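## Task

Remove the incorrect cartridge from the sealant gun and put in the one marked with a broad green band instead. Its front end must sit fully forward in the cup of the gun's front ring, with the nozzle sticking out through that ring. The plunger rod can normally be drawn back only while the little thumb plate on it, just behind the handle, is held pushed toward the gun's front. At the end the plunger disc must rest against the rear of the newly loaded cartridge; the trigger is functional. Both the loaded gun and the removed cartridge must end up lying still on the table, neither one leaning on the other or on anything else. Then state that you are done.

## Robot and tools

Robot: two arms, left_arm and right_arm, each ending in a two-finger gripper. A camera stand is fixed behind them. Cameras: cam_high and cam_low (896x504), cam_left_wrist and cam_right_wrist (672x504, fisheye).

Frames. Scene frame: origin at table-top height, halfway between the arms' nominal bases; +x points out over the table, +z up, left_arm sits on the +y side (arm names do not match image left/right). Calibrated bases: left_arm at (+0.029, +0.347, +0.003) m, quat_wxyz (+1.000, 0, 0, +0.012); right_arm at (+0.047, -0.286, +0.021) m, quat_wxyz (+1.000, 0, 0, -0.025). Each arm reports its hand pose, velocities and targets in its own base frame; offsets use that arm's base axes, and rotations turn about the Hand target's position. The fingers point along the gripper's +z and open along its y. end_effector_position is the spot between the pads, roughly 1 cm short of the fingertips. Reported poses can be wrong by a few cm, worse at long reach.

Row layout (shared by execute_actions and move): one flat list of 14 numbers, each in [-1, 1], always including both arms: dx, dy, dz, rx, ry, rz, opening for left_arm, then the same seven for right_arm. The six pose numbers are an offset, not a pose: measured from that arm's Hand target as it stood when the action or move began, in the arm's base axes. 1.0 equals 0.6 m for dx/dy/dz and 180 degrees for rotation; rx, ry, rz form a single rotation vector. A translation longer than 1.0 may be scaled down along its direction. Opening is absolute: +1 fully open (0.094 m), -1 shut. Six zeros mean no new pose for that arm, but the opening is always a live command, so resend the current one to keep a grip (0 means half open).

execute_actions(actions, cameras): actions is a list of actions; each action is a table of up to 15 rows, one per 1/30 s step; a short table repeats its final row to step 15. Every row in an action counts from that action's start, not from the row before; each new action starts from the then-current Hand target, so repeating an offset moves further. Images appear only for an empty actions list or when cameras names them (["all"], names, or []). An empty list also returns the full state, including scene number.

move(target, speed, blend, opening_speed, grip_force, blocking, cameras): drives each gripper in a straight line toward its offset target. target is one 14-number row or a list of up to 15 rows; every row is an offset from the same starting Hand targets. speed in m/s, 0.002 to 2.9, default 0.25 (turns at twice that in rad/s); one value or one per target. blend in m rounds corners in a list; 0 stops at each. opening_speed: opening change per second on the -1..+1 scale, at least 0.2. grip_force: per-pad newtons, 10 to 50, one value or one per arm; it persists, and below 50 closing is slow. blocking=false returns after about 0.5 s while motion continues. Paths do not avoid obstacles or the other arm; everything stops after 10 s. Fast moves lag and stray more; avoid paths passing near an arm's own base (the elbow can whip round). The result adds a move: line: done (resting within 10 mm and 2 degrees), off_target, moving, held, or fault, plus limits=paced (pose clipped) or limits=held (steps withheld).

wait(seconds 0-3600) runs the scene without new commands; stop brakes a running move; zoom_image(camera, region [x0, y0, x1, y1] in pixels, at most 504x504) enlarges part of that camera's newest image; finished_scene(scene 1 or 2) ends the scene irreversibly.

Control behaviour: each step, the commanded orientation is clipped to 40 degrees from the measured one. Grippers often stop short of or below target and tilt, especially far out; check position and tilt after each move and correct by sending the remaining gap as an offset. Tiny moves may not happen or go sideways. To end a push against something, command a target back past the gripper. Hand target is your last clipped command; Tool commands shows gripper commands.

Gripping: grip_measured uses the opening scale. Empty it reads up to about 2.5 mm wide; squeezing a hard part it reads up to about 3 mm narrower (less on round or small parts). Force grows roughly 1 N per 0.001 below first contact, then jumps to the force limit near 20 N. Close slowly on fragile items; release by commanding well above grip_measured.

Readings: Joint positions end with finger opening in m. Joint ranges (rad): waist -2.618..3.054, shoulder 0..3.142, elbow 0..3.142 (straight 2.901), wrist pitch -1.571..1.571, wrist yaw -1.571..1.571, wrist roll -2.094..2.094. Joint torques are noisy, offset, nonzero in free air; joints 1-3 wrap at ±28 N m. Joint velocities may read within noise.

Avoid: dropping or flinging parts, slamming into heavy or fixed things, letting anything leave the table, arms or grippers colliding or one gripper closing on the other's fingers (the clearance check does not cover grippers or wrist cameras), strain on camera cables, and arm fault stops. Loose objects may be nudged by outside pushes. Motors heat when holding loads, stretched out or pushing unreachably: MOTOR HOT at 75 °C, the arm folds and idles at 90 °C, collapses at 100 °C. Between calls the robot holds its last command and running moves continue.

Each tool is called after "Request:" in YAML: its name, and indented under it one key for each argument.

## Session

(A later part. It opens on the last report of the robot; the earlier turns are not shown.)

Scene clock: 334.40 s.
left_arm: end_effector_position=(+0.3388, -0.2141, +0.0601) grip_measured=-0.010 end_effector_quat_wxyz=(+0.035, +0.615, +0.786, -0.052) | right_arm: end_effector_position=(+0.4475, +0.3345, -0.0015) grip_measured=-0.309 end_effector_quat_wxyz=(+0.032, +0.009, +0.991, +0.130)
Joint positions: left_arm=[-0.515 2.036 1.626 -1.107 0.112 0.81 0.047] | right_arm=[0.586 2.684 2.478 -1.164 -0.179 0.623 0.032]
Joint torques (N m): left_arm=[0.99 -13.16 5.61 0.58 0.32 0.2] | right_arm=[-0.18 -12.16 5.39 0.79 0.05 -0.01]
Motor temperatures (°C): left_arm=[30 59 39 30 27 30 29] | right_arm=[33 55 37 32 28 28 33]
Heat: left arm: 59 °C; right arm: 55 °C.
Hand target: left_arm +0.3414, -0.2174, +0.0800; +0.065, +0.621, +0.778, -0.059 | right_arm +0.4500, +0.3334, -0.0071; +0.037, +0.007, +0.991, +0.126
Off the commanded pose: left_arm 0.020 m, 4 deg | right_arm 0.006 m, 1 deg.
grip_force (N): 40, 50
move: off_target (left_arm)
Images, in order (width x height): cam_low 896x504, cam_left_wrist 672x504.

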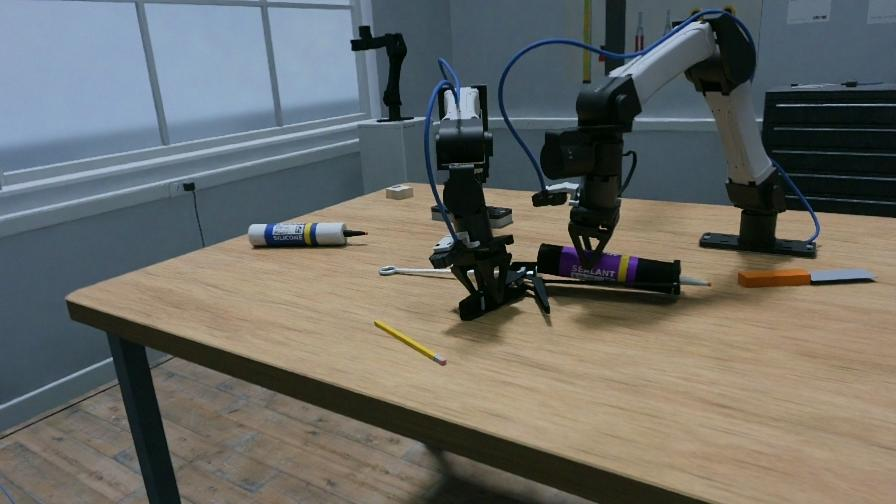

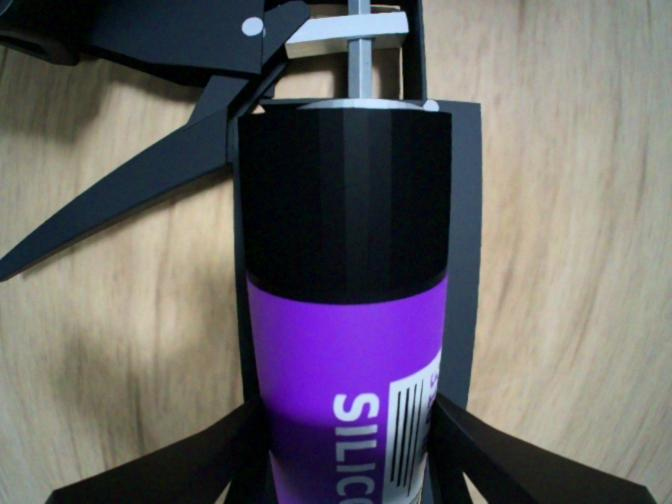

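Request:
move:
  target:
    - [0,0,0.025,-0.015,-0.003,0,-0.3,0,0,0,0,0,0,-0.95]
    - [0.022,-0.1,0.045,-0.015,-0.003,0,-0.3,0,0,0,0,0,0,-0.95]
  speed: 0.1
  cameras: ["cam_left_wrist","cam_low"]

Request:
zoom_image:
  camera: "cam_low"
  region: [430, 200, 780, 340]

Scene clock: 339.90 s.
left_arm: end_effector_position=(+0.3490, -0.2708, +0.0996) grip_measured=-0.010 end_effector_quat_wxyz=(+0.073, +0.623, +0.775, -0.073) | right_arm: end_effector_position=(+0.4475, +0.3345, -0.0015) grip_measured=-0.309 end_effector_quat_wxyz=(+0.032, +0.009, +0.991, +0.130)
Joint positions: left_arm=[-0.598 2.109 1.881 -1.207 0.158 0.746 0.047] | right_arm=[0.586 2.684 2.478 -1.164 -0.179 0.623 0.032]
Joint torques (N m): left_arm=[-0.12 -8.76 9.39 0.58 0.11 -0.13] | right_arm=[-0.4 -12.16 5.34 0.78 0.06 -0.02]
Motor temperatures (°C): left_arm=[30 59 39 30 27 30 29] | right_arm=[32 56 37 32 28 28 33]
Heat: left arm: 59 °C; right arm: 56 °C.
Hand target: left_arm +0.3544, -0.2775, +0.1071; +0.084, +0.620, +0.776, -0.075 | right_arm +0.4500, +0.3334, -0.0071; +0.037, +0.007, +0.991, +0.126
Off the commanded pose: left_arm 0.011 m, 1 deg | right_arm 0.006 m, 1 deg.
grip_force (N): 40, 50
move: off_target (left_arm)
Images, in order (width x height): cam_low 896x504, cam_left_wrist 672x504.

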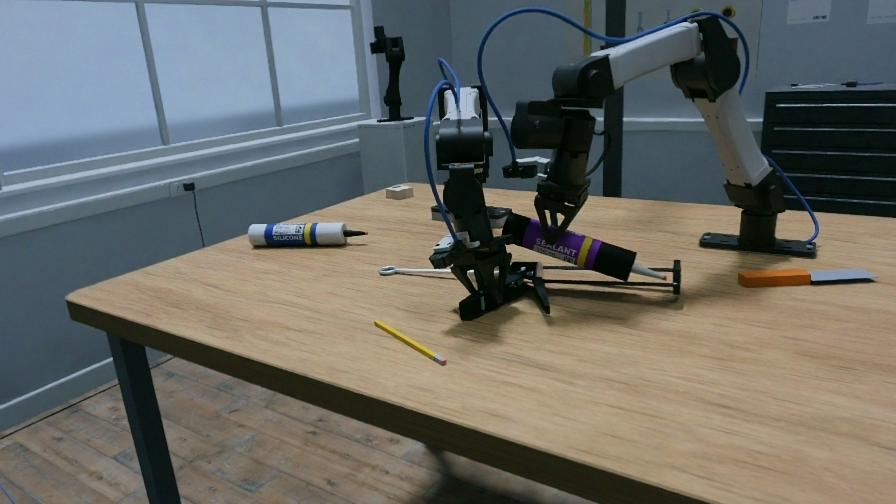

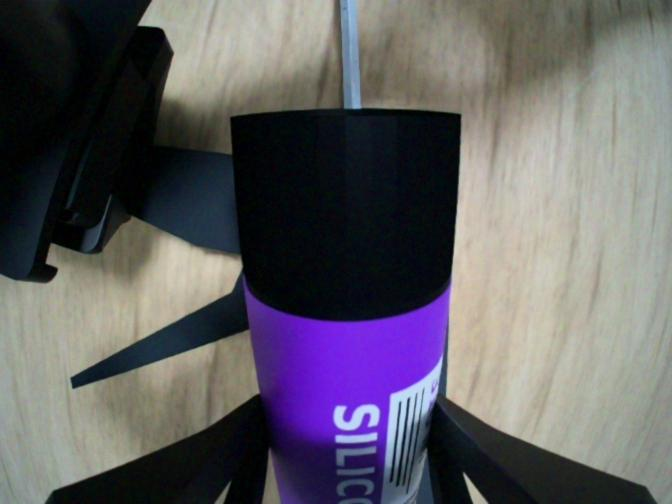

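Scaled by 1.440 from the camera's image (finer frame: 1280x720).

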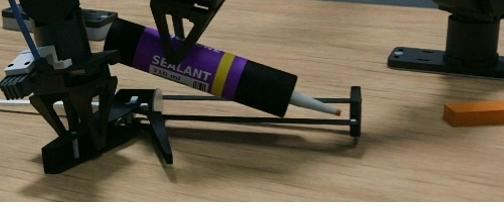

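Request:
move:
  target:
    - [0,0.03,0.09,0.02,0.004,0,-0.3,0,0,0,0,0,0,-0.95]
    - [-0.25,0.1125,0.05,0.068,0.014,0,-0.3,0,0,0,0,0,0,-0.95]
    - [-0.25,0.1125,-0.03,0.068,0.014,0,-0.3,0,0,0,0,0,0,-0.95]
  blend: [0.03,0.02,0]
  speed: 0.3
  cameras: ["cam_left_wrist","cam_low","cam_high"]

Scene clock: 347.67 s.
left_arm: end_effector_position=(+0.2030, -0.2098, +0.0796) grip_measured=-0.010 end_effector_quat_wxyz=(-0.021, +0.626, +0.779, -0.012) | right_arm: end_effector_position=(+0.4475, +0.3345, -0.0015) grip_measured=-0.309 end_effector_quat_wxyz=(+0.032, +0.009, +0.991, +0.130)
Joint positions: left_arm=[-0.785 1.699 1.267 -1.177 0.029 0.569 0.047] | right_arm=[0.586 2.684 2.478 -1.164 -0.179 0.623 0.032]
Joint torques (N m): left_arm=[-0.46 -9.42 5.23 0.34 -0.17 -0.15] | right_arm=[-0.18 -12.26 5.45 0.8 0.06 -0.01]
Motor temperatures (°C): left_arm=[30 58 39 30 27 30 29] | right_arm=[32 56 37 32 28 28 33]
Heat: left arm: 58 °C; right arm: 56 °C.
Hand target: left_arm +0.2045, -0.2101, +0.0891; +0.000, +0.624, +0.782, -0.005 | right_arm +0.4500, +0.3334, -0.0071; +0.037, +0.007, +0.991, +0.126
Off the commanded pose: left_arm 0.010 m, 3 deg | right_arm 0.006 m, 1 deg.
grip_force (N): 40, 50
move: off_target (left_arm); blend cut to 0.0285 m at target 1
Images, in order (width x height): cam_high 896x504, cam_low 896x504, cam_left_wrist 672x504.

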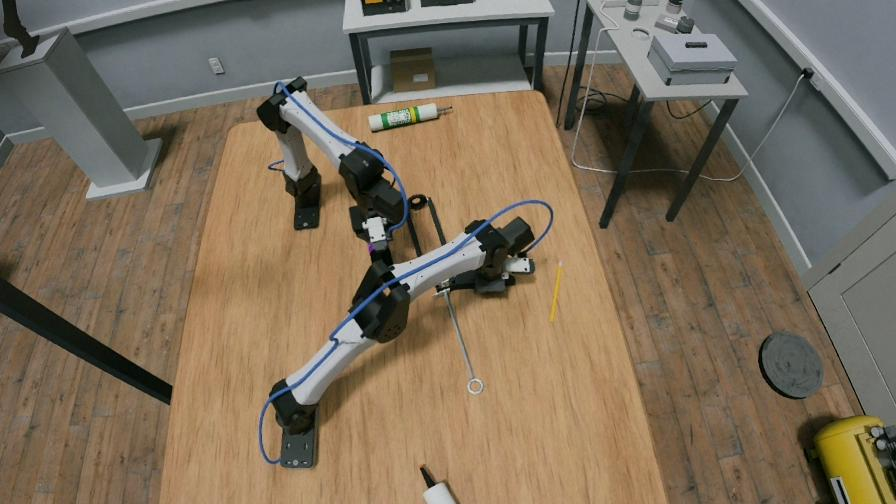

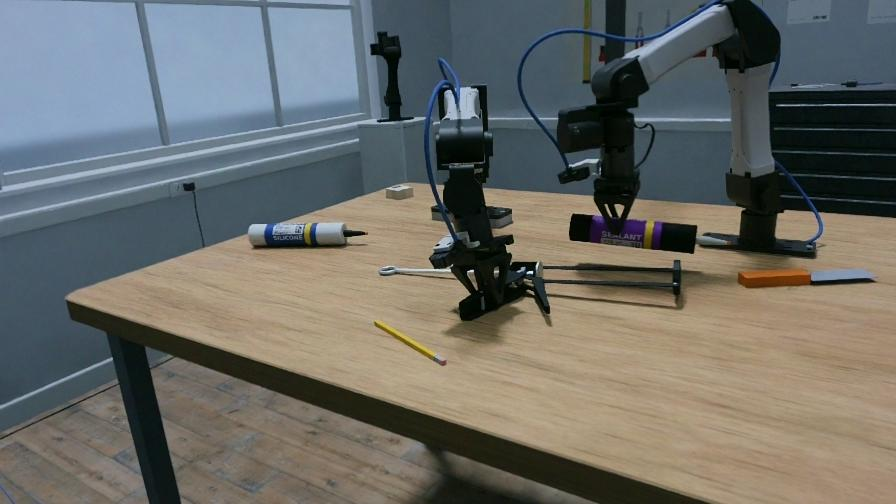

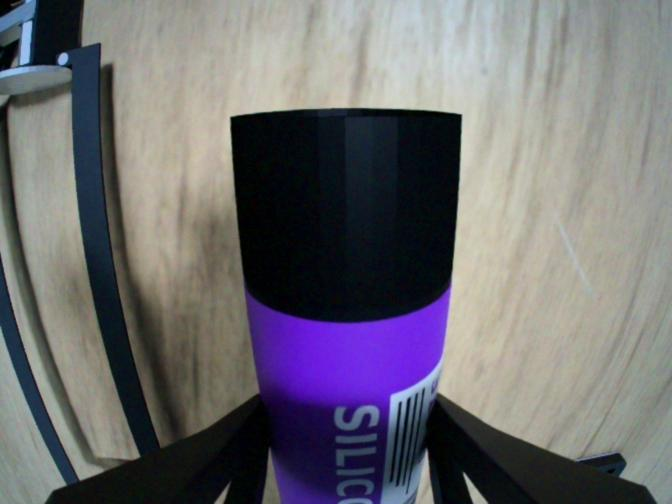

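Request:
move:
  target:
    - [0,0,-0.058,0.02,0.004,0,-0.3,0,0,0,0,0,0,-0.95]
    - [0,0,-0.058,0.02,0.004,0,0.4,0,0,0,0,0,0,-0.95]
    - [0,0,0.15,0.02,0.004,0,0.4,0,0,0,0,0,0,-0.95]
  speed: 0.15
  opening_speed: 0.6
  cameras: ["cam_left_wrist","cam_low","cam_high"]

Request:
zoom_image:
  camera: "cam_high"
  region: [340, 90, 560, 300]

Scene clock: 354.87 s.
left_arm: end_effector_position=(+0.2029, -0.2083, +0.1682) grip_measured=+0.398 end_effector_quat_wxyz=(-0.031, +0.626, +0.779, +0.010) | right_arm: end_effector_position=(+0.4475, +0.3345, -0.0015) grip_measured=-0.309 end_effector_quat_wxyz=(+0.032, +0.009, +0.991, +0.130)
Joint positions: left_arm=[-0.805 1.715 1.638 -1.558 -0.011 0.547 0.066] | right_arm=[0.586 2.684 2.478 -1.164 -0.179 0.623 0.032]
Joint torques (N m): left_arm=[-0.46 -7.36 7.77 0.14 -0.14 -0.15] | right_arm=[-0.23 -12.27 5.34 0.8 0.03 0.01]
Motor temperatures (°C): left_arm=[30 56 39 30 27 30 29] | right_arm=[32 57 37 32 28 28 33]
Heat: left arm: 56 °C; right arm: 57 °C.
Hand target: left_arm +0.2045, -0.2100, +0.1790; -0.024, +0.623, +0.781, +0.016 | right_arm +0.4500, +0.3334, -0.0071; +0.037, +0.007, +0.991, +0.126
Off the commanded pose: left_arm 0.011 m, 1 deg | right_arm 0.006 m, 1 deg.
joint sent to its limit (left arm) — joint 4 (wrist pitch), lower limit. The joint targets still meet the commanded pose.
grip_force (N): 40, 50
move: off_target (left_arm)
Images, in order (width x height): cam_high 896x504, cam_low 896x504, cam_left_wrist 672x504.

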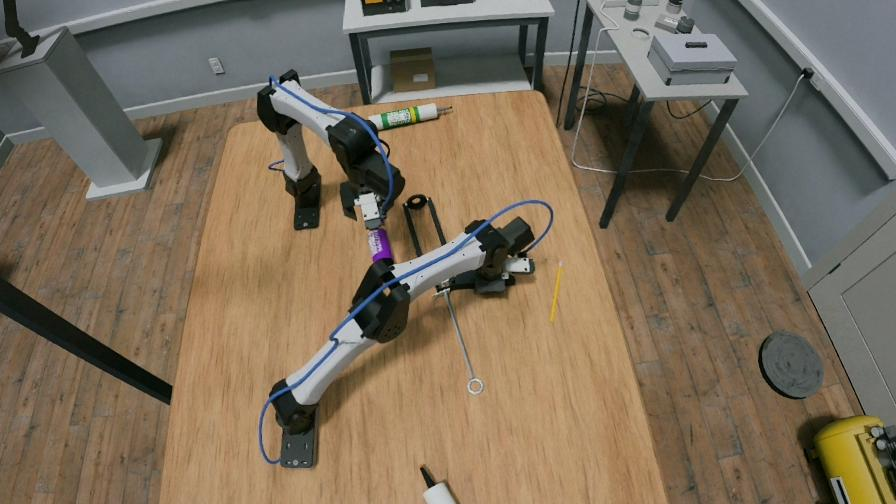

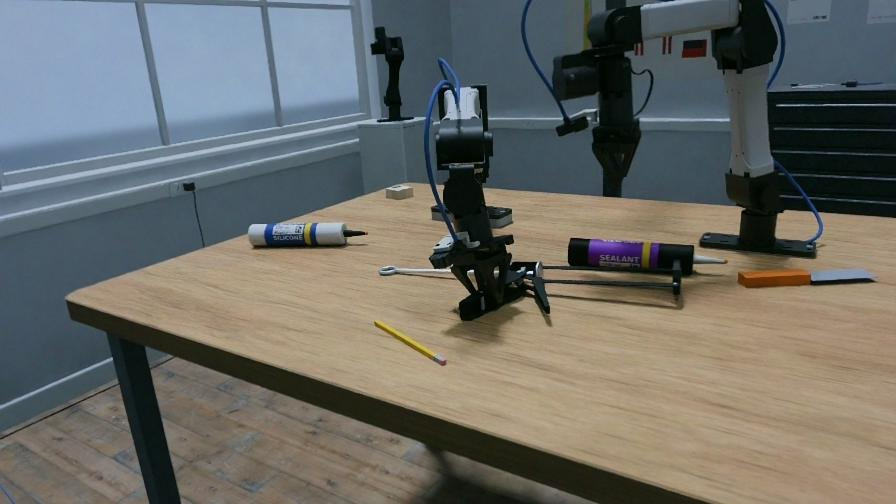

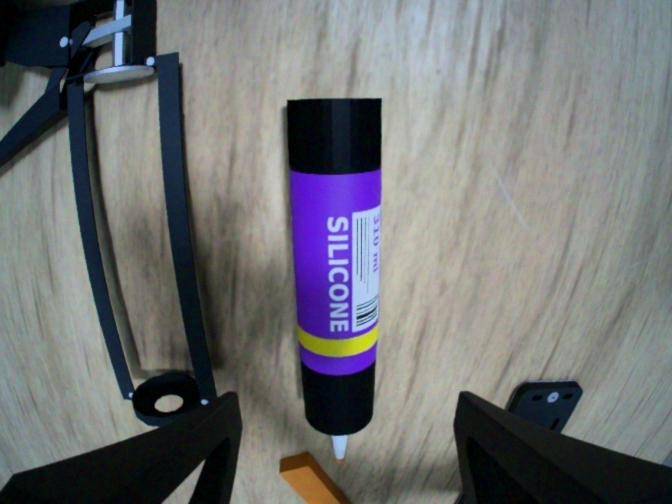

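Scaled by 2.291 from the camera's image (finer frame: 1280x720).

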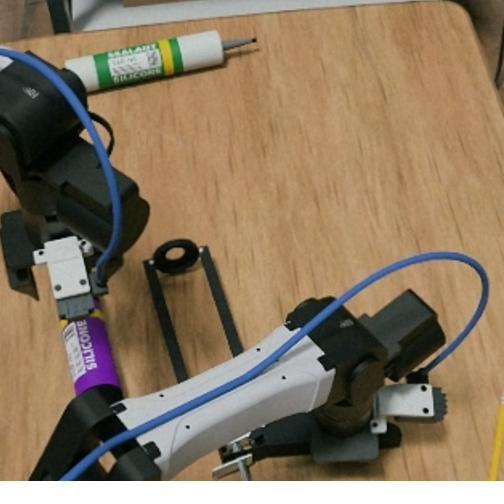

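Request:
move:
  target: [0.149,0.543,-0.02,-0.0107,-0.0169,0.4455,0.7,0,0,0,0,0,0,-0.95]
  speed: 0.45
  cameras: ["cam_left_wrist"]

Scene clock: 367.23 s.
left_arm: end_effector_position=(+0.2866, +0.1133, +0.1649) grip_measured=+0.698 end_effector_quat_wxyz=(-0.009, -0.007, +1.000, +0.003) | right_arm: end_effector_position=(+0.4475, +0.3345, -0.0015) grip_measured=-0.309 end_effector_quat_wxyz=(+0.032, +0.009, +0.991, +0.130)
Joint positions: left_arm=[0.37 1.732 1.647 -1.499 -0.011 0.355 0.08] | right_arm=[0.586 2.684 2.478 -1.164 -0.179 0.623 0.032]
Joint torques (N m): left_arm=[0.84 -5.07 7.9 0.4 0.11 -0.29] | right_arm=[-0.1 -12.23 5.29 0.77 0.05 0.02]
Motor temperatures (°C): left_arm=[30 52 41 30 27 30 29] | right_arm=[32 58 37 32 28 28 34]
Heat: left arm: 52 °C; right arm: 58 °C.
Hand target: left_arm +0.2940, +0.1157, +0.1670; +0.000, -0.027, +1.000, -0.001 | right_arm +0.4500, +0.3334, -0.0071; +0.037, +0.007, +0.991, +0.126
Off the commanded pose: left_arm 0.008 m, 2 deg | right_arm 0.006 m, 1 deg.
grip_force (N): 40, 50
move: done

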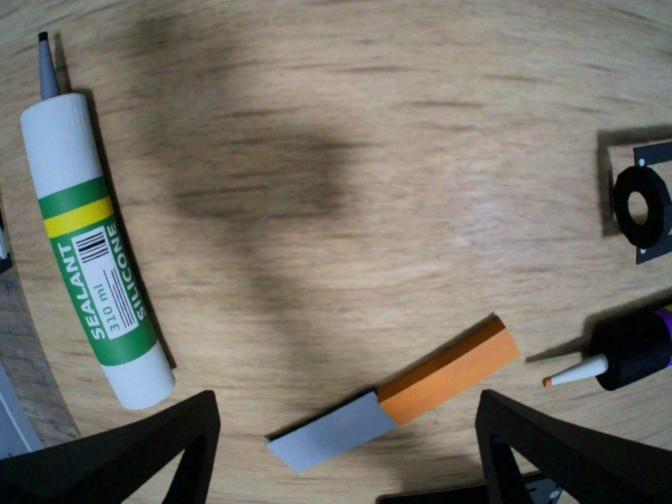

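Request:
move:
  target: [-0.01,0.266,-0.10,0,0,0.043,0.55,0,0,0,0,0,0,-0.95]
  speed: 0.3
  cameras: ["cam_left_wrist"]

Scene clock: 374.53 s.
left_arm: end_effector_position=(+0.2817, +0.2704, +0.1078) grip_measured=+0.552 end_effector_quat_wxyz=(-0.007, -0.101, +0.995, +0.000) | right_arm: end_effector_position=(+0.4475, +0.3345, -0.0015) grip_measured=-0.309 end_effector_quat_wxyz=(+0.032, +0.009, +0.991, +0.130)
Joint positions: left_arm=[0.761 2.048 1.838 -1.372 -0.009 0.559 0.073] | right_arm=[0.586 2.684 2.478 -1.164 -0.179 0.623 0.032]
Joint torques (N m): left_arm=[0.65 -7.24 8.02 0.41 0.09 0.14] | right_arm=[-0.32 -12.23 5.38 0.78 0.03 0.01]
Motor temperatures (°C): left_arm=[30 50 41 30 27 30 29] | right_arm=[32 58 36 32 28 28 34]
Heat: left arm: 50 °C; right arm: 58 °C.
Hand target: left_arm +0.2879, +0.2754, +0.1071; +0.000, -0.094, +0.996, -0.001 | right_arm +0.4500, +0.3334, -0.0071; +0.037, +0.007, +0.991, +0.126
Off the commanded pose: left_arm 0.008 m, 1 deg | right_arm 0.006 m, 1 deg.
grip_force (N): 40, 50
move: done

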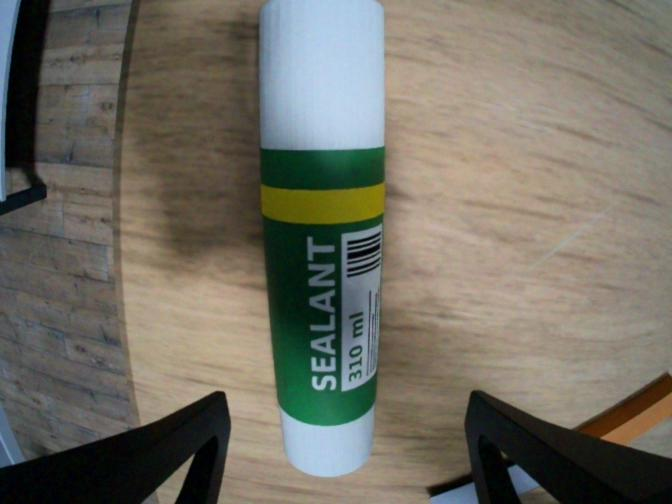

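Request:
move:
  target:
    - [0.002,0.012,-0.127,0,0,0,0.55,0,0,0,0,0,0,-0.95]
    - [0.002,0.012,-0.127,0,0,0,-0.2,0,0,0,0,0,0,-0.95]
    - [0.002,0.012,0.05,0,0,0,-0.2,0,0,0,0,0,0,-0.95]
    - [0.12,-0.32,0.05,0,0,0.4675,-0.2,0,0,0,0,0,0,-0.95]
  speed: [0.2,0.2,0.2,0.3]
  cameras: ["cam_left_wrist","cam_high","cam_low"]

Scene clock: 385.57 s.
left_arm: end_effector_position=(+0.3569, +0.0826, +0.1175) grip_measured=-0.055 end_effector_quat_wxyz=(+0.031, +0.733, -0.680, -0.012) | right_arm: end_effector_position=(+0.4475, +0.3345, -0.0015) grip_measured=-0.309 end_effector_quat_wxyz=(+0.032, +0.009, +0.991, +0.130)
Joint positions: left_arm=[0.234 2.003 1.81 -1.443 0.015 -1.411 0.044] | right_arm=[0.586 2.684 2.478 -1.164 -0.179 0.623 0.032]
Joint torques (N m): left_arm=[-0.24 -12.81 6.05 0.32 -0.2 -0.17] | right_arm=[-0.23 -12.18 5.38 0.8 0.03 -0.02]
Motor temperatures (°C): left_arm=[30 53 41 30 27 30 29] | right_arm=[32 59 36 32 28 28 34]
Heat: left arm: 53 °C; right arm: 59 °C.
Hand target: left_arm +0.3600, +0.0834, +0.1371; +0.000, +0.737, -0.676, +0.001 | right_arm +0.4500, +0.3334, -0.0071; +0.037, +0.007, +0.991, +0.126
Off the commanded pose: left_arm 0.020 m, 4 deg | right_arm 0.006 m, 1 deg.
grip_force (N): 40, 50
move: off_target (left_arm)
Images, in order (width x height): cam_high 896x504, cam_low 896x504, cam_left_wrist 672x504.

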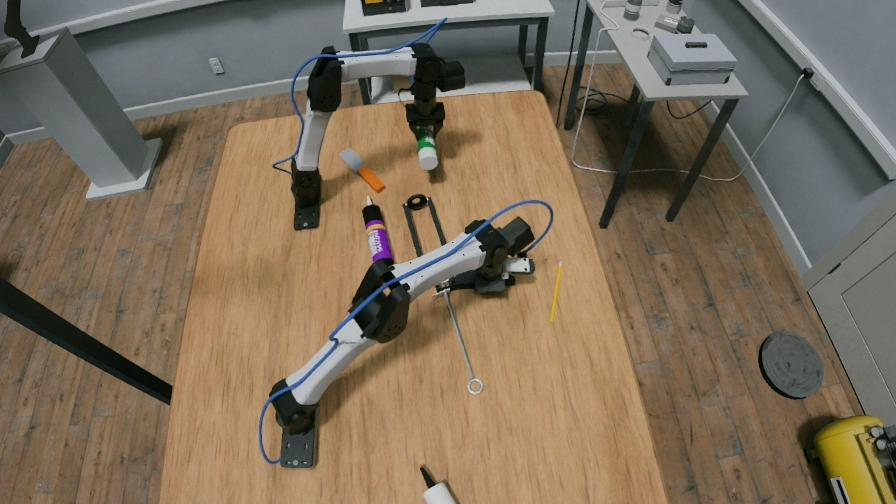

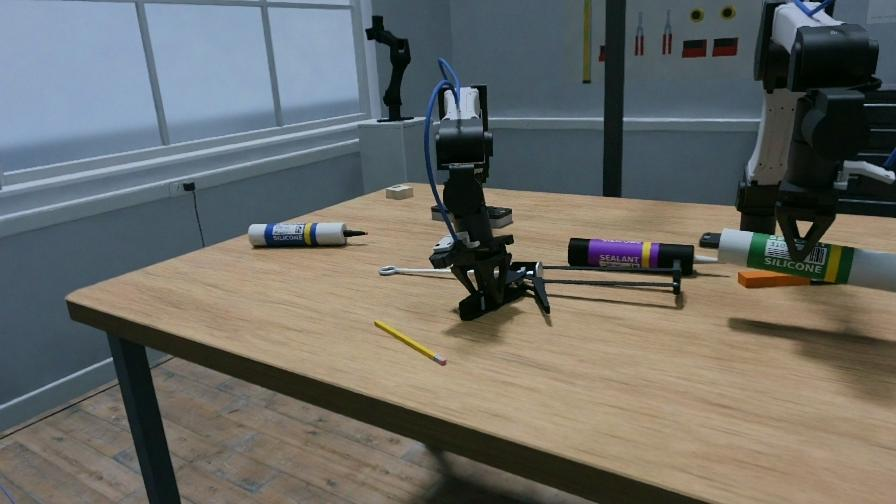

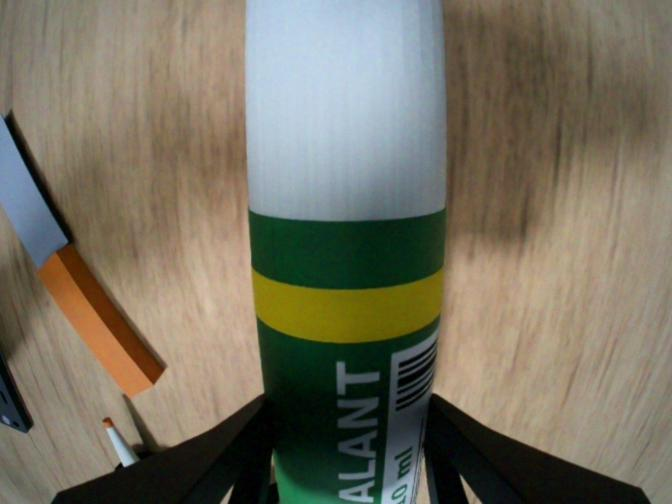

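Request:
move:
  target:
    - [0,0,-0.155,0,0,0,-0.2,0,0,0,0,0,0,-0.95]
  speed: 0.15

Scene clock: 389.87 s.
left_arm: end_effector_position=(+0.3535, +0.0819, +0.0401) grip_measured=-0.055 end_effector_quat_wxyz=(+0.020, +0.734, -0.679, -0.005) | right_arm: end_effector_position=(+0.4475, +0.3345, -0.0015) grip_measured=-0.309 end_effector_quat_wxyz=(+0.032, +0.009, +0.991, +0.130)
Joint positions: left_arm=[0.234 1.997 1.493 -1.106 0.014 -1.414 0.044] | right_arm=[0.586 2.684 2.478 -1.164 -0.179 0.623 0.032]
Joint torques (N m): left_arm=[-0.29 -9.88 5.01 0.6 -0.21 -0.14] | right_arm=[-0.16 -12.41 5.19 0.8 0.04 0.01]
Motor temperatures (°C): left_arm=[30 54 41 30 27 30 29] | right_arm=[32 59 36 32 28 28 34]
Heat: left arm: 54 °C; right arm: 59 °C.
Hand target: left_arm +0.3600, +0.0835, +0.0442; +0.000, +0.737, -0.676, +0.001 | right_arm +0.4500, +0.3334, -0.0071; +0.037, +0.007, +0.991, +0.126
Off the commanded pose: left_arm 0.008 m, 2 deg | right_arm 0.006 m, 1 deg.
grip_force (N): 40, 50
move: done

Request:
move:
  target:
    - [0,0,-0.014,0,0,0,-0.2,0,0,0,0,0,0,-0.95]
    - [0,0,-0.014,0,0,0,0.5,0,0,0,0,0,0,-0.95]
    - [0,0,0.08,0,0,0,0.5,0,0,0,0,0,0,-0.95]
    - [0.0,0,0.09,0,0,-0.49,0.5,0,0,0,0,0,0,-0.95]
    - [0.0,0,0.09,0,0,-0.98,0.5,0,0,0,0,0,0,-0.95]
  speed: 0.4
  opening_speed: 1.0
  cameras: ["cam_left_wrist"]

Scene clock: 401.37 s.
left_arm: end_effector_position=(+0.3538, +0.0832, +0.0831) grip_measured=+0.498 end_effector_quat_wxyz=(-0.013, +0.645, +0.764, -0.016) | right_arm: end_effector_position=(+0.4475, +0.3345, -0.0015) grip_measured=-0.309 end_effector_quat_wxyz=(+0.032, +0.009, +0.991, +0.130)
Joint positions: left_arm=[0.23 1.97 1.627 -1.269 -0.002 1.631 0.07] | right_arm=[0.586 2.684 2.478 -1.164 -0.179 0.623 0.032]
Joint torques (N m): left_arm=[0.01 -10.09 7.97 0.12 0.04 0.15] | right_arm=[-0.25 -12.22 5.41 0.79 0.03 0.02]
Motor temperatures (°C): left_arm=[30 55 41 30 27 30 29] | right_arm=[32 59 36 32 28 28 34]
Heat: left arm: 55 °C; right arm: 59 °C.
Hand target: left_arm +0.3600, +0.0834, +0.0981; +0.000, +0.652, +0.758, +0.000 | right_arm +0.4500, +0.3334, -0.0071; +0.037, +0.007, +0.991, +0.126
Off the commanded pose: left_arm 0.016 m, 3 deg | right_arm 0.006 m, 1 deg.
grip_force (N): 40, 50
move: off_target (left_arm)

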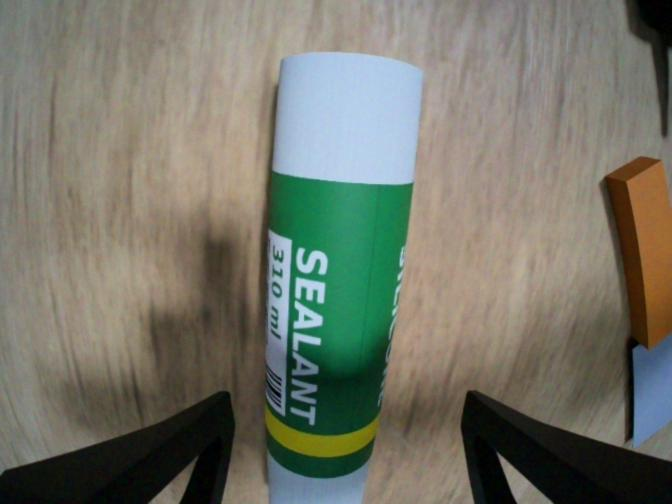

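Request:
move:
  target: [0.012,0.002,-0.097,0,0,-0.02,0.5,0,0,0,0,0,0,-0.95]
  speed: 0.15
  cameras: ["cam_left_wrist"]

Scene clock: 410.77 s.
left_arm: end_effector_position=(+0.3665, +0.0862, +0.0493) grip_measured=+0.498 end_effector_quat_wxyz=(+0.002, +0.668, +0.744, +0.005) | right_arm: end_effector_position=(+0.4475, +0.3345, -0.0015) grip_measured=-0.309 end_effector_quat_wxyz=(+0.032, +0.009, +0.991, +0.130)
Joint positions: left_arm=[0.23 1.993 1.525 -1.093 -0.002 1.694 0.07] | right_arm=[0.586 2.684 2.478 -1.164 -0.179 0.623 0.032]
Joint torques (N m): left_arm=[-0.03 -6.95 4.79 0.52 0.03 0.15] | right_arm=[-0.23 -12.31 5.34 0.8 0.05 0.03]
Motor temperatures (°C): left_arm=[30 56 41 30 27 30 29] | right_arm=[32 60 36 32 28 28 34]
Heat: left arm: 56 °C; right arm: 60 °C.
Hand target: left_arm +0.3672, +0.0846, +0.0399; +0.000, +0.676, +0.737, +0.000 | right_arm +0.4500, +0.3334, -0.0071; +0.037, +0.007, +0.991, +0.126
Off the commanded pose: left_arm 0.010 m, 1 deg | right_arm 0.006 m, 1 deg.
grip_force (N): 40, 50
move: done

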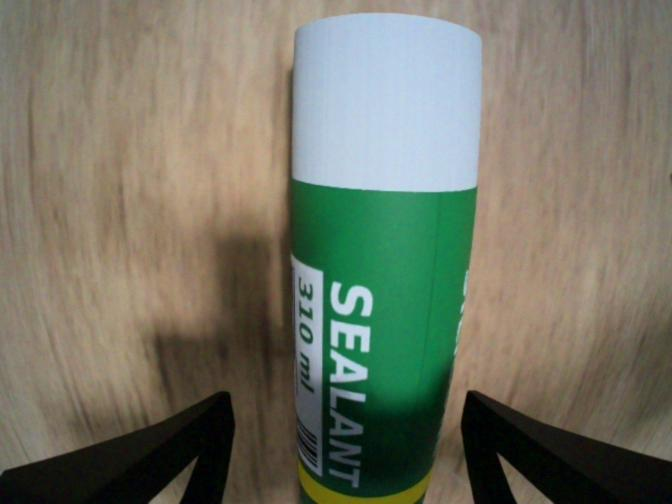

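Request:
move:
  target:
    - [-0.007,-0.04,0.0,0,0,-0.008,0.5,0,0,0,0,0,0,-0.95]
    - [-0.007,-0.04,-0.012,0,0,-0.008,0.5,0,0,0,0,0,0,-0.95]
  speed: 0.15
  cameras: ["cam_left_wrist"]

Scene clock: 415.27 s.
left_arm: end_effector_position=(+0.3612, +0.0619, +0.0337) grip_measured=+0.498 end_effector_quat_wxyz=(-0.005, +0.689, +0.725, -0.005) | right_arm: end_effector_position=(+0.4475, +0.3345, -0.0015) grip_measured=-0.309 end_effector_quat_wxyz=(+0.032, +0.009, +0.991, +0.130)
Joint positions: left_arm=[0.169 1.993 1.461 -1.052 -0.002 1.688 0.07] | right_arm=[0.586 2.684 2.478 -1.164 -0.179 0.623 0.032]
Joint torques (N m): left_arm=[-0.03 -8.81 4.62 0.48 0.03 -0.12] | right_arm=[-0.21 -12.21 5.31 0.79 0.03 0]
Motor temperatures (°C): left_arm=[30 55 41 30 27 30 29] | right_arm=[32 60 36 32 28 28 34]
Heat: left arm: 55 °C; right arm: 60 °C.
Hand target: left_arm +0.3630, +0.0605, +0.0327; -0.001, +0.685, +0.728, +0.000 | right_arm +0.4500, +0.3334, -0.0071; +0.037, +0.007, +0.991, +0.126
Off the commanded pose: left_arm 0.002 m, 1 deg | right_arm 0.006 m, 1 deg.
grip_force (N): 40, 50
move: done

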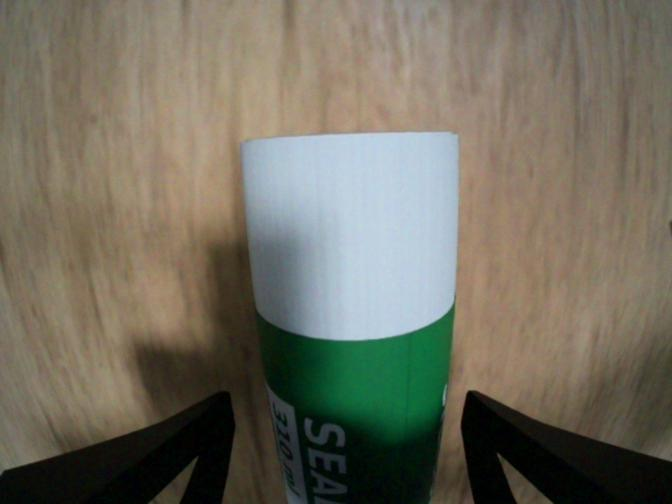

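Request:
move:
  target:
    - [0,0.01,0.016,0,0,0,0.5,0,0,0,0,0,0,-0.95]
    - [0,0.01,0.016,0,0,0,-0.25,0,0,0,0,0,0,-0.95]
    - [0,0.01,0.2,0,0,0,-0.25,0,0,0,0,0,0,-0.95]
  speed: 0.15
  cameras: ["cam_left_wrist","cam_low"]

Scene clock: 421.77 s.
left_arm: end_effector_position=(+0.3586, +0.0632, +0.1347) grip_measured=+0.000 end_effector_quat_wxyz=(-0.015, +0.687, +0.727, -0.018) | right_arm: end_effector_position=(+0.4475, +0.3345, -0.0015) grip_measured=-0.309 end_effector_quat_wxyz=(+0.032, +0.009, +0.991, +0.130)
Joint positions: left_arm=[0.174 1.98 1.846 -1.484 -0.002 1.688 0.047] | right_arm=[0.586 2.684 2.478 -1.164 -0.179 0.623 0.032]
Joint torques (N m): left_arm=[1.06 -10.09 8.92 0.05 0.02 0.02] | right_arm=[-0.2 -12.12 5.37 0.79 0.04 0]
Motor temperatures (°C): left_arm=[30 55 41 30 27 30 29] | right_arm=[32 60 36 32 28 28 34]
Heat: left arm: 55 °C; right arm: 60 °C.
Hand target: left_arm +0.3629, +0.0666, +0.1528; +0.000, +0.685, +0.728, +0.000 | right_arm +0.4500, +0.3334, -0.0071; +0.037, +0.007, +0.991, +0.126
Off the commanded pose: left_arm 0.019 m, 3 deg | right_arm 0.006 m, 1 deg.
grip_force (N): 40, 50
move: off_target (left_arm)
Images, in order (width x height): cam_low 896x504, cam_left_wrist 672x504.

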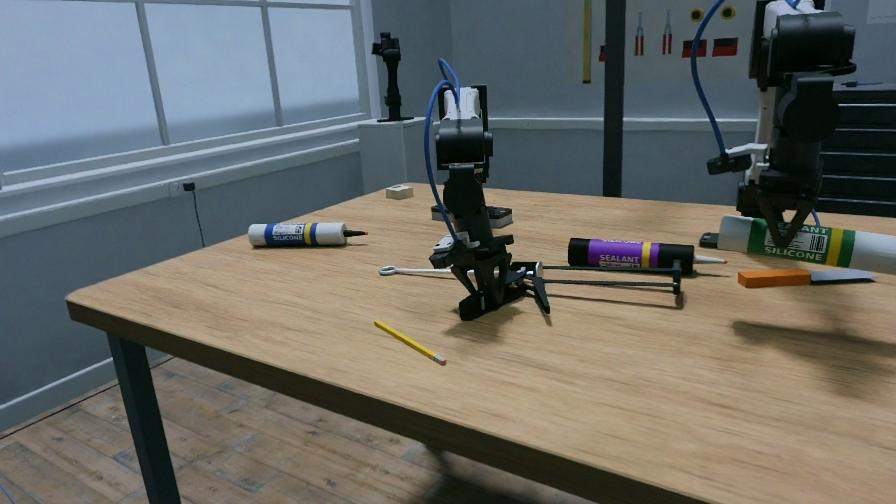

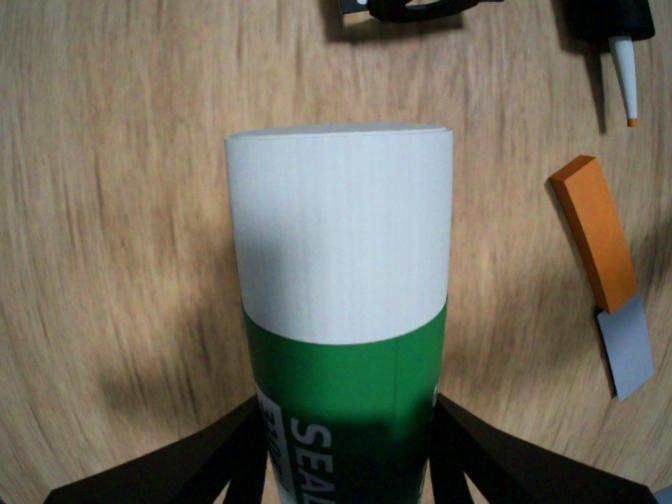

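Request:
move:
  target:
    - [-0.0117,-0.35,0.09,-0.04,-0.005,0.0228,-0.25,0,0,0,0,0,0,-0.95]
    - [-0.0117,-0.591,0.03,-0.0769,-0.0102,0.0457,-0.25,0,0,0,0,0,0,-0.95]
    - [-0.0117,-0.591,-0.04,-0.0769,-0.0102,0.0457,-0.25,0,0,0,0,0,0,-0.95]
  speed: 0.3
  blend: [0.04,0.03,0]
  cameras: ["cam_left_wrist","cam_low","cam_high"]

Request:
zoom_image:
  camera: "cam_low"
  region: [430, 180, 780, 320]

Request:
zoom_image:
  camera: "cam_high"
  region: [350, 150, 550, 310]

Scene clock: 434.23 s.
left_arm: end_effector_position=(+0.3518, -0.2839, +0.1280) grip_measured=+0.000 end_effector_quat_wxyz=(+0.083, +0.631, +0.768, -0.077) | right_arm: end_effector_position=(+0.4475, +0.3345, -0.0015) grip_measured=-0.309 end_effector_quat_wxyz=(+0.032, +0.009, +0.991, +0.130)
Joint positions: left_arm=[-0.616 2.145 2.046 -1.317 0.166 0.747 0.047] | right_arm=[0.586 2.684 2.478 -1.164 -0.179 0.623 0.032]
Joint torques (N m): left_arm=[0.1 -9.89 5.81 0.97 0.08 -0.14] | right_arm=[-0.16 -12.14 5.29 0.76 0.04 0]
Motor temperatures (°C): left_arm=[30 55 41 30 27 30 29] | right_arm=[32 61 36 32 28 28 34]
Heat: left arm: 55 °C; right arm: 61 °C.
Hand target: left_arm +0.3558, -0.2880, +0.1286; +0.093, +0.626, +0.770, -0.077 | right_arm +0.4500, +0.3334, -0.0071; +0.037, +0.007, +0.991, +0.126
Off the commanded pose: left_arm 0.006 m, 1 deg | right_arm 0.006 m, 1 deg.
grip_force (N): 40, 50
move: done; blend cut to 0.021 m at target 2
Images, in order (width x height): cam_high 896x504, cam_low 896x504, cam_left_wrist 672x504.

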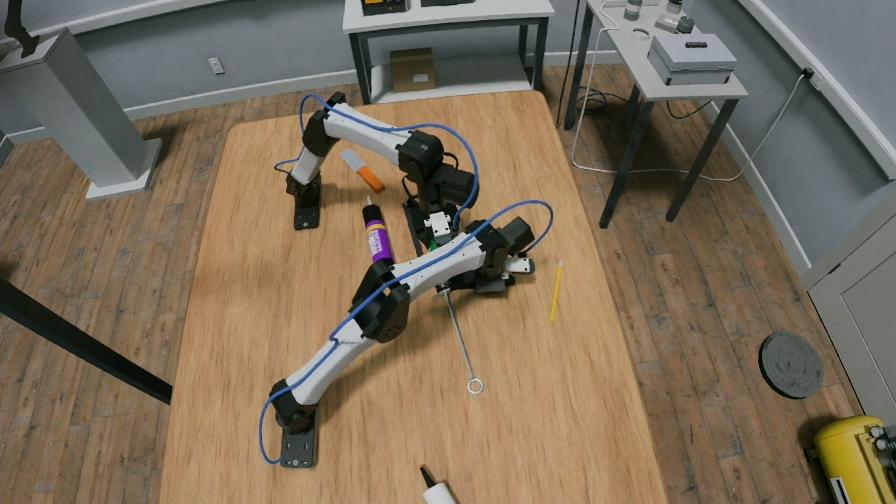

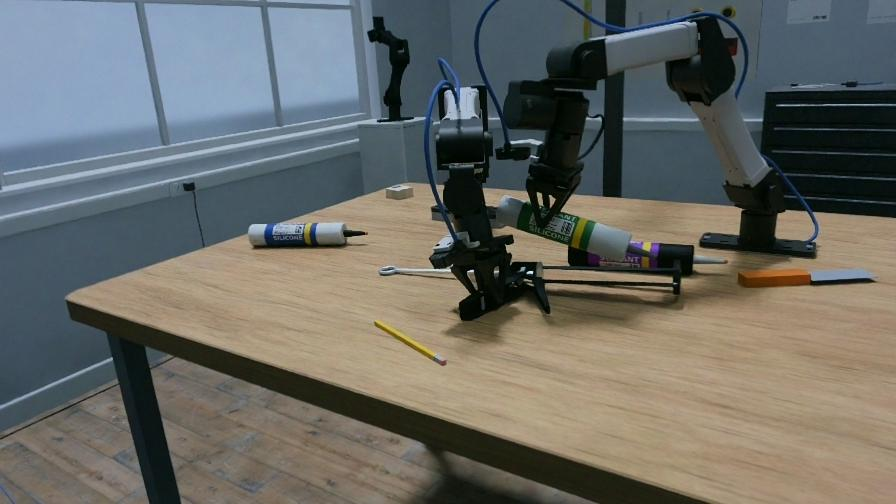

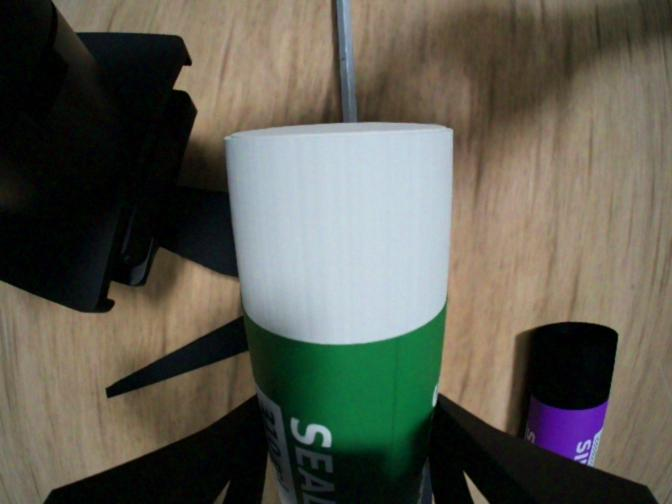

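Scaled by 1.440 from the camera's image (finer frame: 1280x720).

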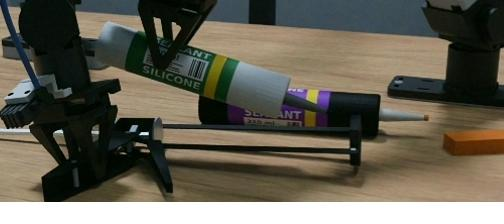

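Scaled by 2.520 from the camera's image (finer frame: 1280x720).

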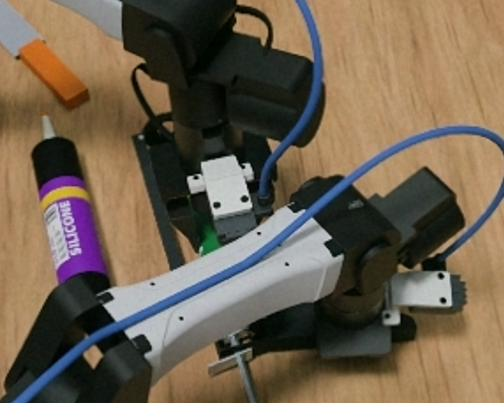

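Request:
move:
  target: [-0.008,0.029,-0.068,0,0,0,-0.25,0,0,0,0,0,0,-0.95]
  speed: 0.15
  cameras: ["cam_left_wrist","cam_low","cam_high"]

Request:
zoom_image:
  camera: "cam_low"
  region: [480, 200, 730, 310]

Request:
zoom_image:
  camera: "cam_high"
  region: [350, 170, 500, 290]

Scene clock: 441.30 s.
left_arm: end_effector_position=(+0.3436, -0.2667, +0.0701) grip_measured=+0.000 end_effector_quat_wxyz=(+0.057, +0.626, +0.774, -0.077) | right_arm: end_effector_position=(+0.4477, +0.3346, -0.0014) grip_measured=-0.309 end_effector_quat_wxyz=(+0.032, +0.009, +0.991, +0.130)
Joint positions: left_arm=[-0.595 2.121 1.786 -1.134 0.164 0.756 0.047] | right_arm=[0.586 2.684 2.478 -1.163 -0.179 0.623 0.032]
Joint torques (N m): left_arm=[0.76 -13.39 5.35 0.96 0.15 0.02] | right_arm=[-0.16 -12.22 5.34 0.76 0.02 0.03]
Motor temperatures (°C): left_arm=[30 55 42 30 27 30 29] | right_arm=[32 61 36 32 28 28 34]
Heat: left arm: 55 °C; right arm: 61 °C.
Hand target: left_arm +0.3511, -0.2706, +0.0878; +0.093, +0.626, +0.770, -0.077 | right_arm +0.4500, +0.3334, -0.0071; +0.037, +0.007, +0.991, +0.126
Off the commanded pose: left_arm 0.020 m, 4 deg | right_arm 0.006 m, 1 deg.
grip_force (N): 40, 50
move: off_target (left_arm)
Images, in order (width x height): cam_high 896x504, cam_low 896x504, cam_left_wrist 672x504.

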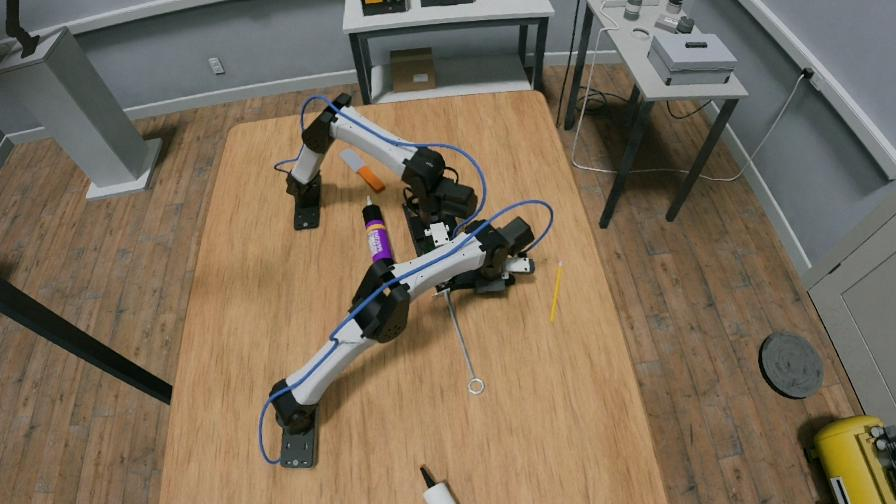

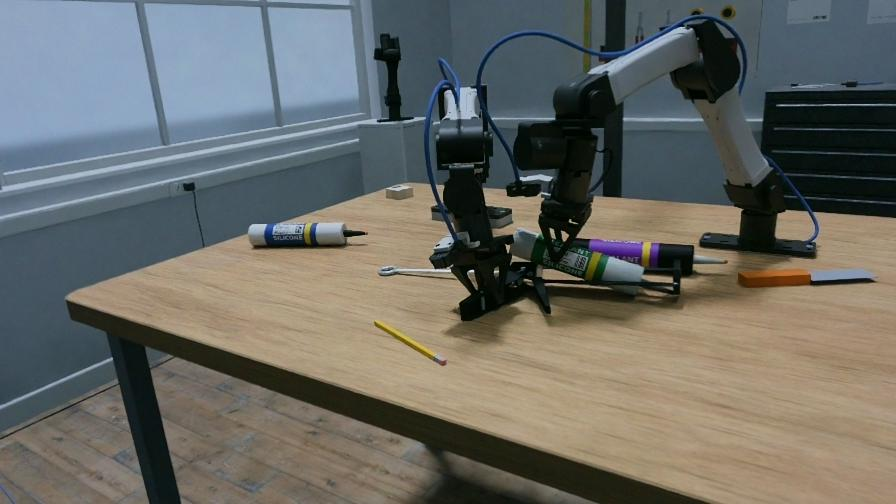

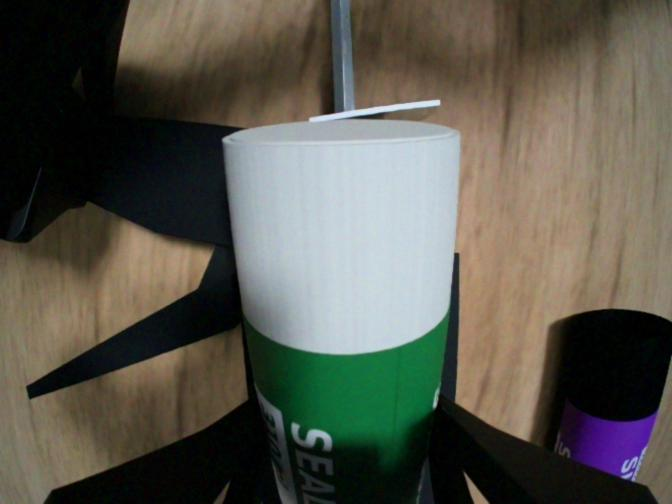

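Scaled by 2.016 from the camera's image (finer frame: 1280x720).

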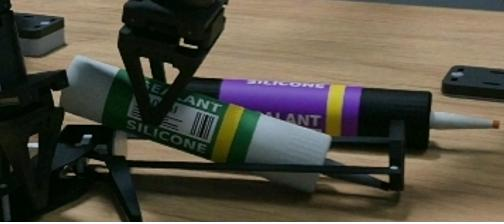

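Scaled by 3.360 from the camera's image (finer frame: 1280x720).

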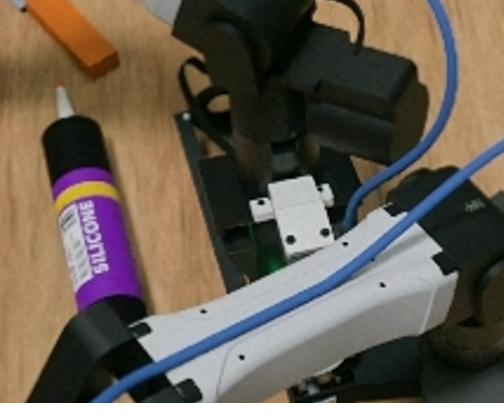

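Request:
move:
  target:
    - [0,0,0.02,0,0,0,-0.25,0,0,0,0,0,0,-0.95]
    - [-0.004,0.02,0.018,0,0,0,-0.25,0,0,0,0,0,0,-0.95]
  speed: 0.08
  cameras: ["cam_left_wrist","cam_low"]

Request:
zoom_image:
  camera: "cam_low"
  region: [480, 200, 730, 310]

Scene clock: 444.77 s.
left_arm: end_effector_position=(+0.3441, -0.2613, +0.0753) grip_measured=-0.001 end_effector_quat_wxyz=(+0.063, +0.623, +0.776, -0.079) | right_arm: end_effector_position=(+0.4477, +0.3346, -0.0014) grip_measured=-0.309 end_effector_quat_wxyz=(+0.032, +0.009, +0.991, +0.130)
Joint positions: left_arm=[-0.582 2.097 1.767 -1.13 0.169 0.763 0.047] | right_arm=[0.586 2.684 2.478 -1.163 -0.179 0.623 0.032]
Joint torques (N m): left_arm=[1.51 -14.22 5.5 0.66 0.13 0.14] | right_arm=[-0.25 -12.25 5.26 0.79 0.04 -0.01]
Motor temperatures (°C): left_arm=[30 57 41 30 27 30 29] | right_arm=[32 61 36 32 28 28 34]
Heat: left arm: 57 °C; right arm: 61 °C.
Hand target: left_arm +0.3487, -0.2585, +0.0987; +0.094, +0.626, +0.770, -0.077 | right_arm +0.4500, +0.3334, -0.0071; +0.037, +0.007, +0.991, +0.126
Off the commanded pose: left_arm 0.024 m, 4 deg | right_arm 0.006 m, 1 deg.
grip_force (N): 40, 50
move: off_target (left_arm)
Images, in order (width x height): cam_low 896x504, cam_left_wrist 672x504.

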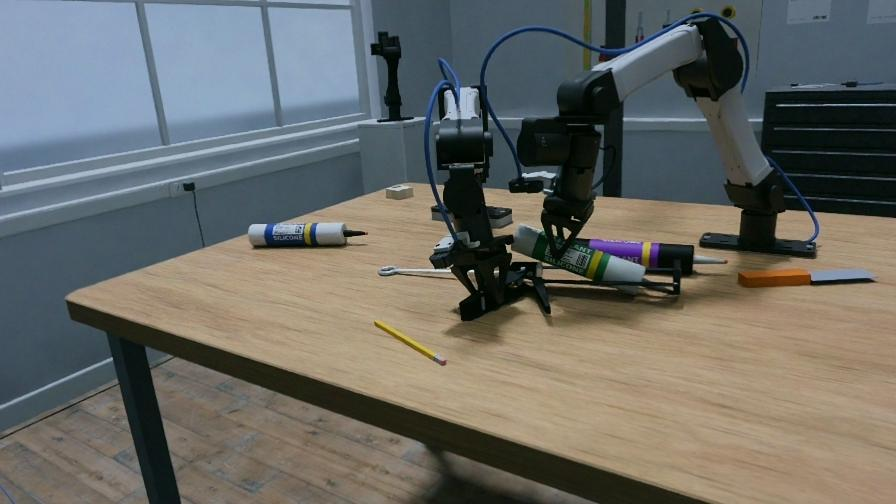

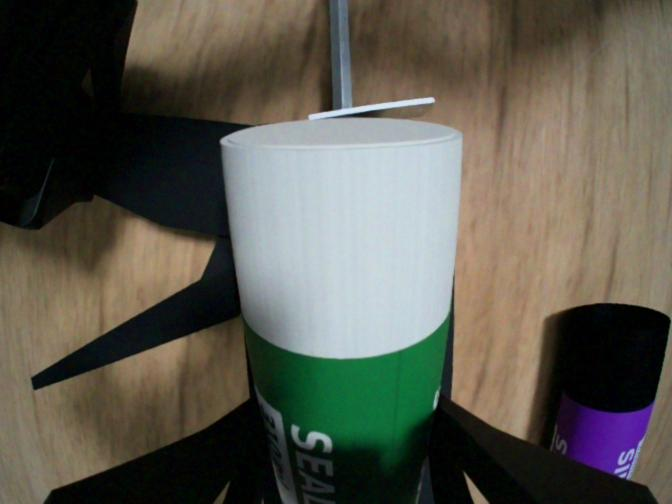

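Scaled by 2.016 from the camera's image (finer frame: 1280x720).

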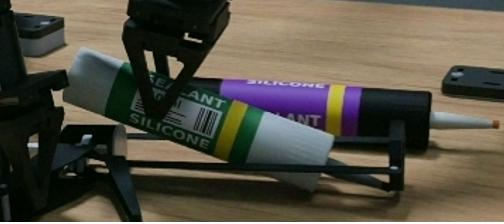

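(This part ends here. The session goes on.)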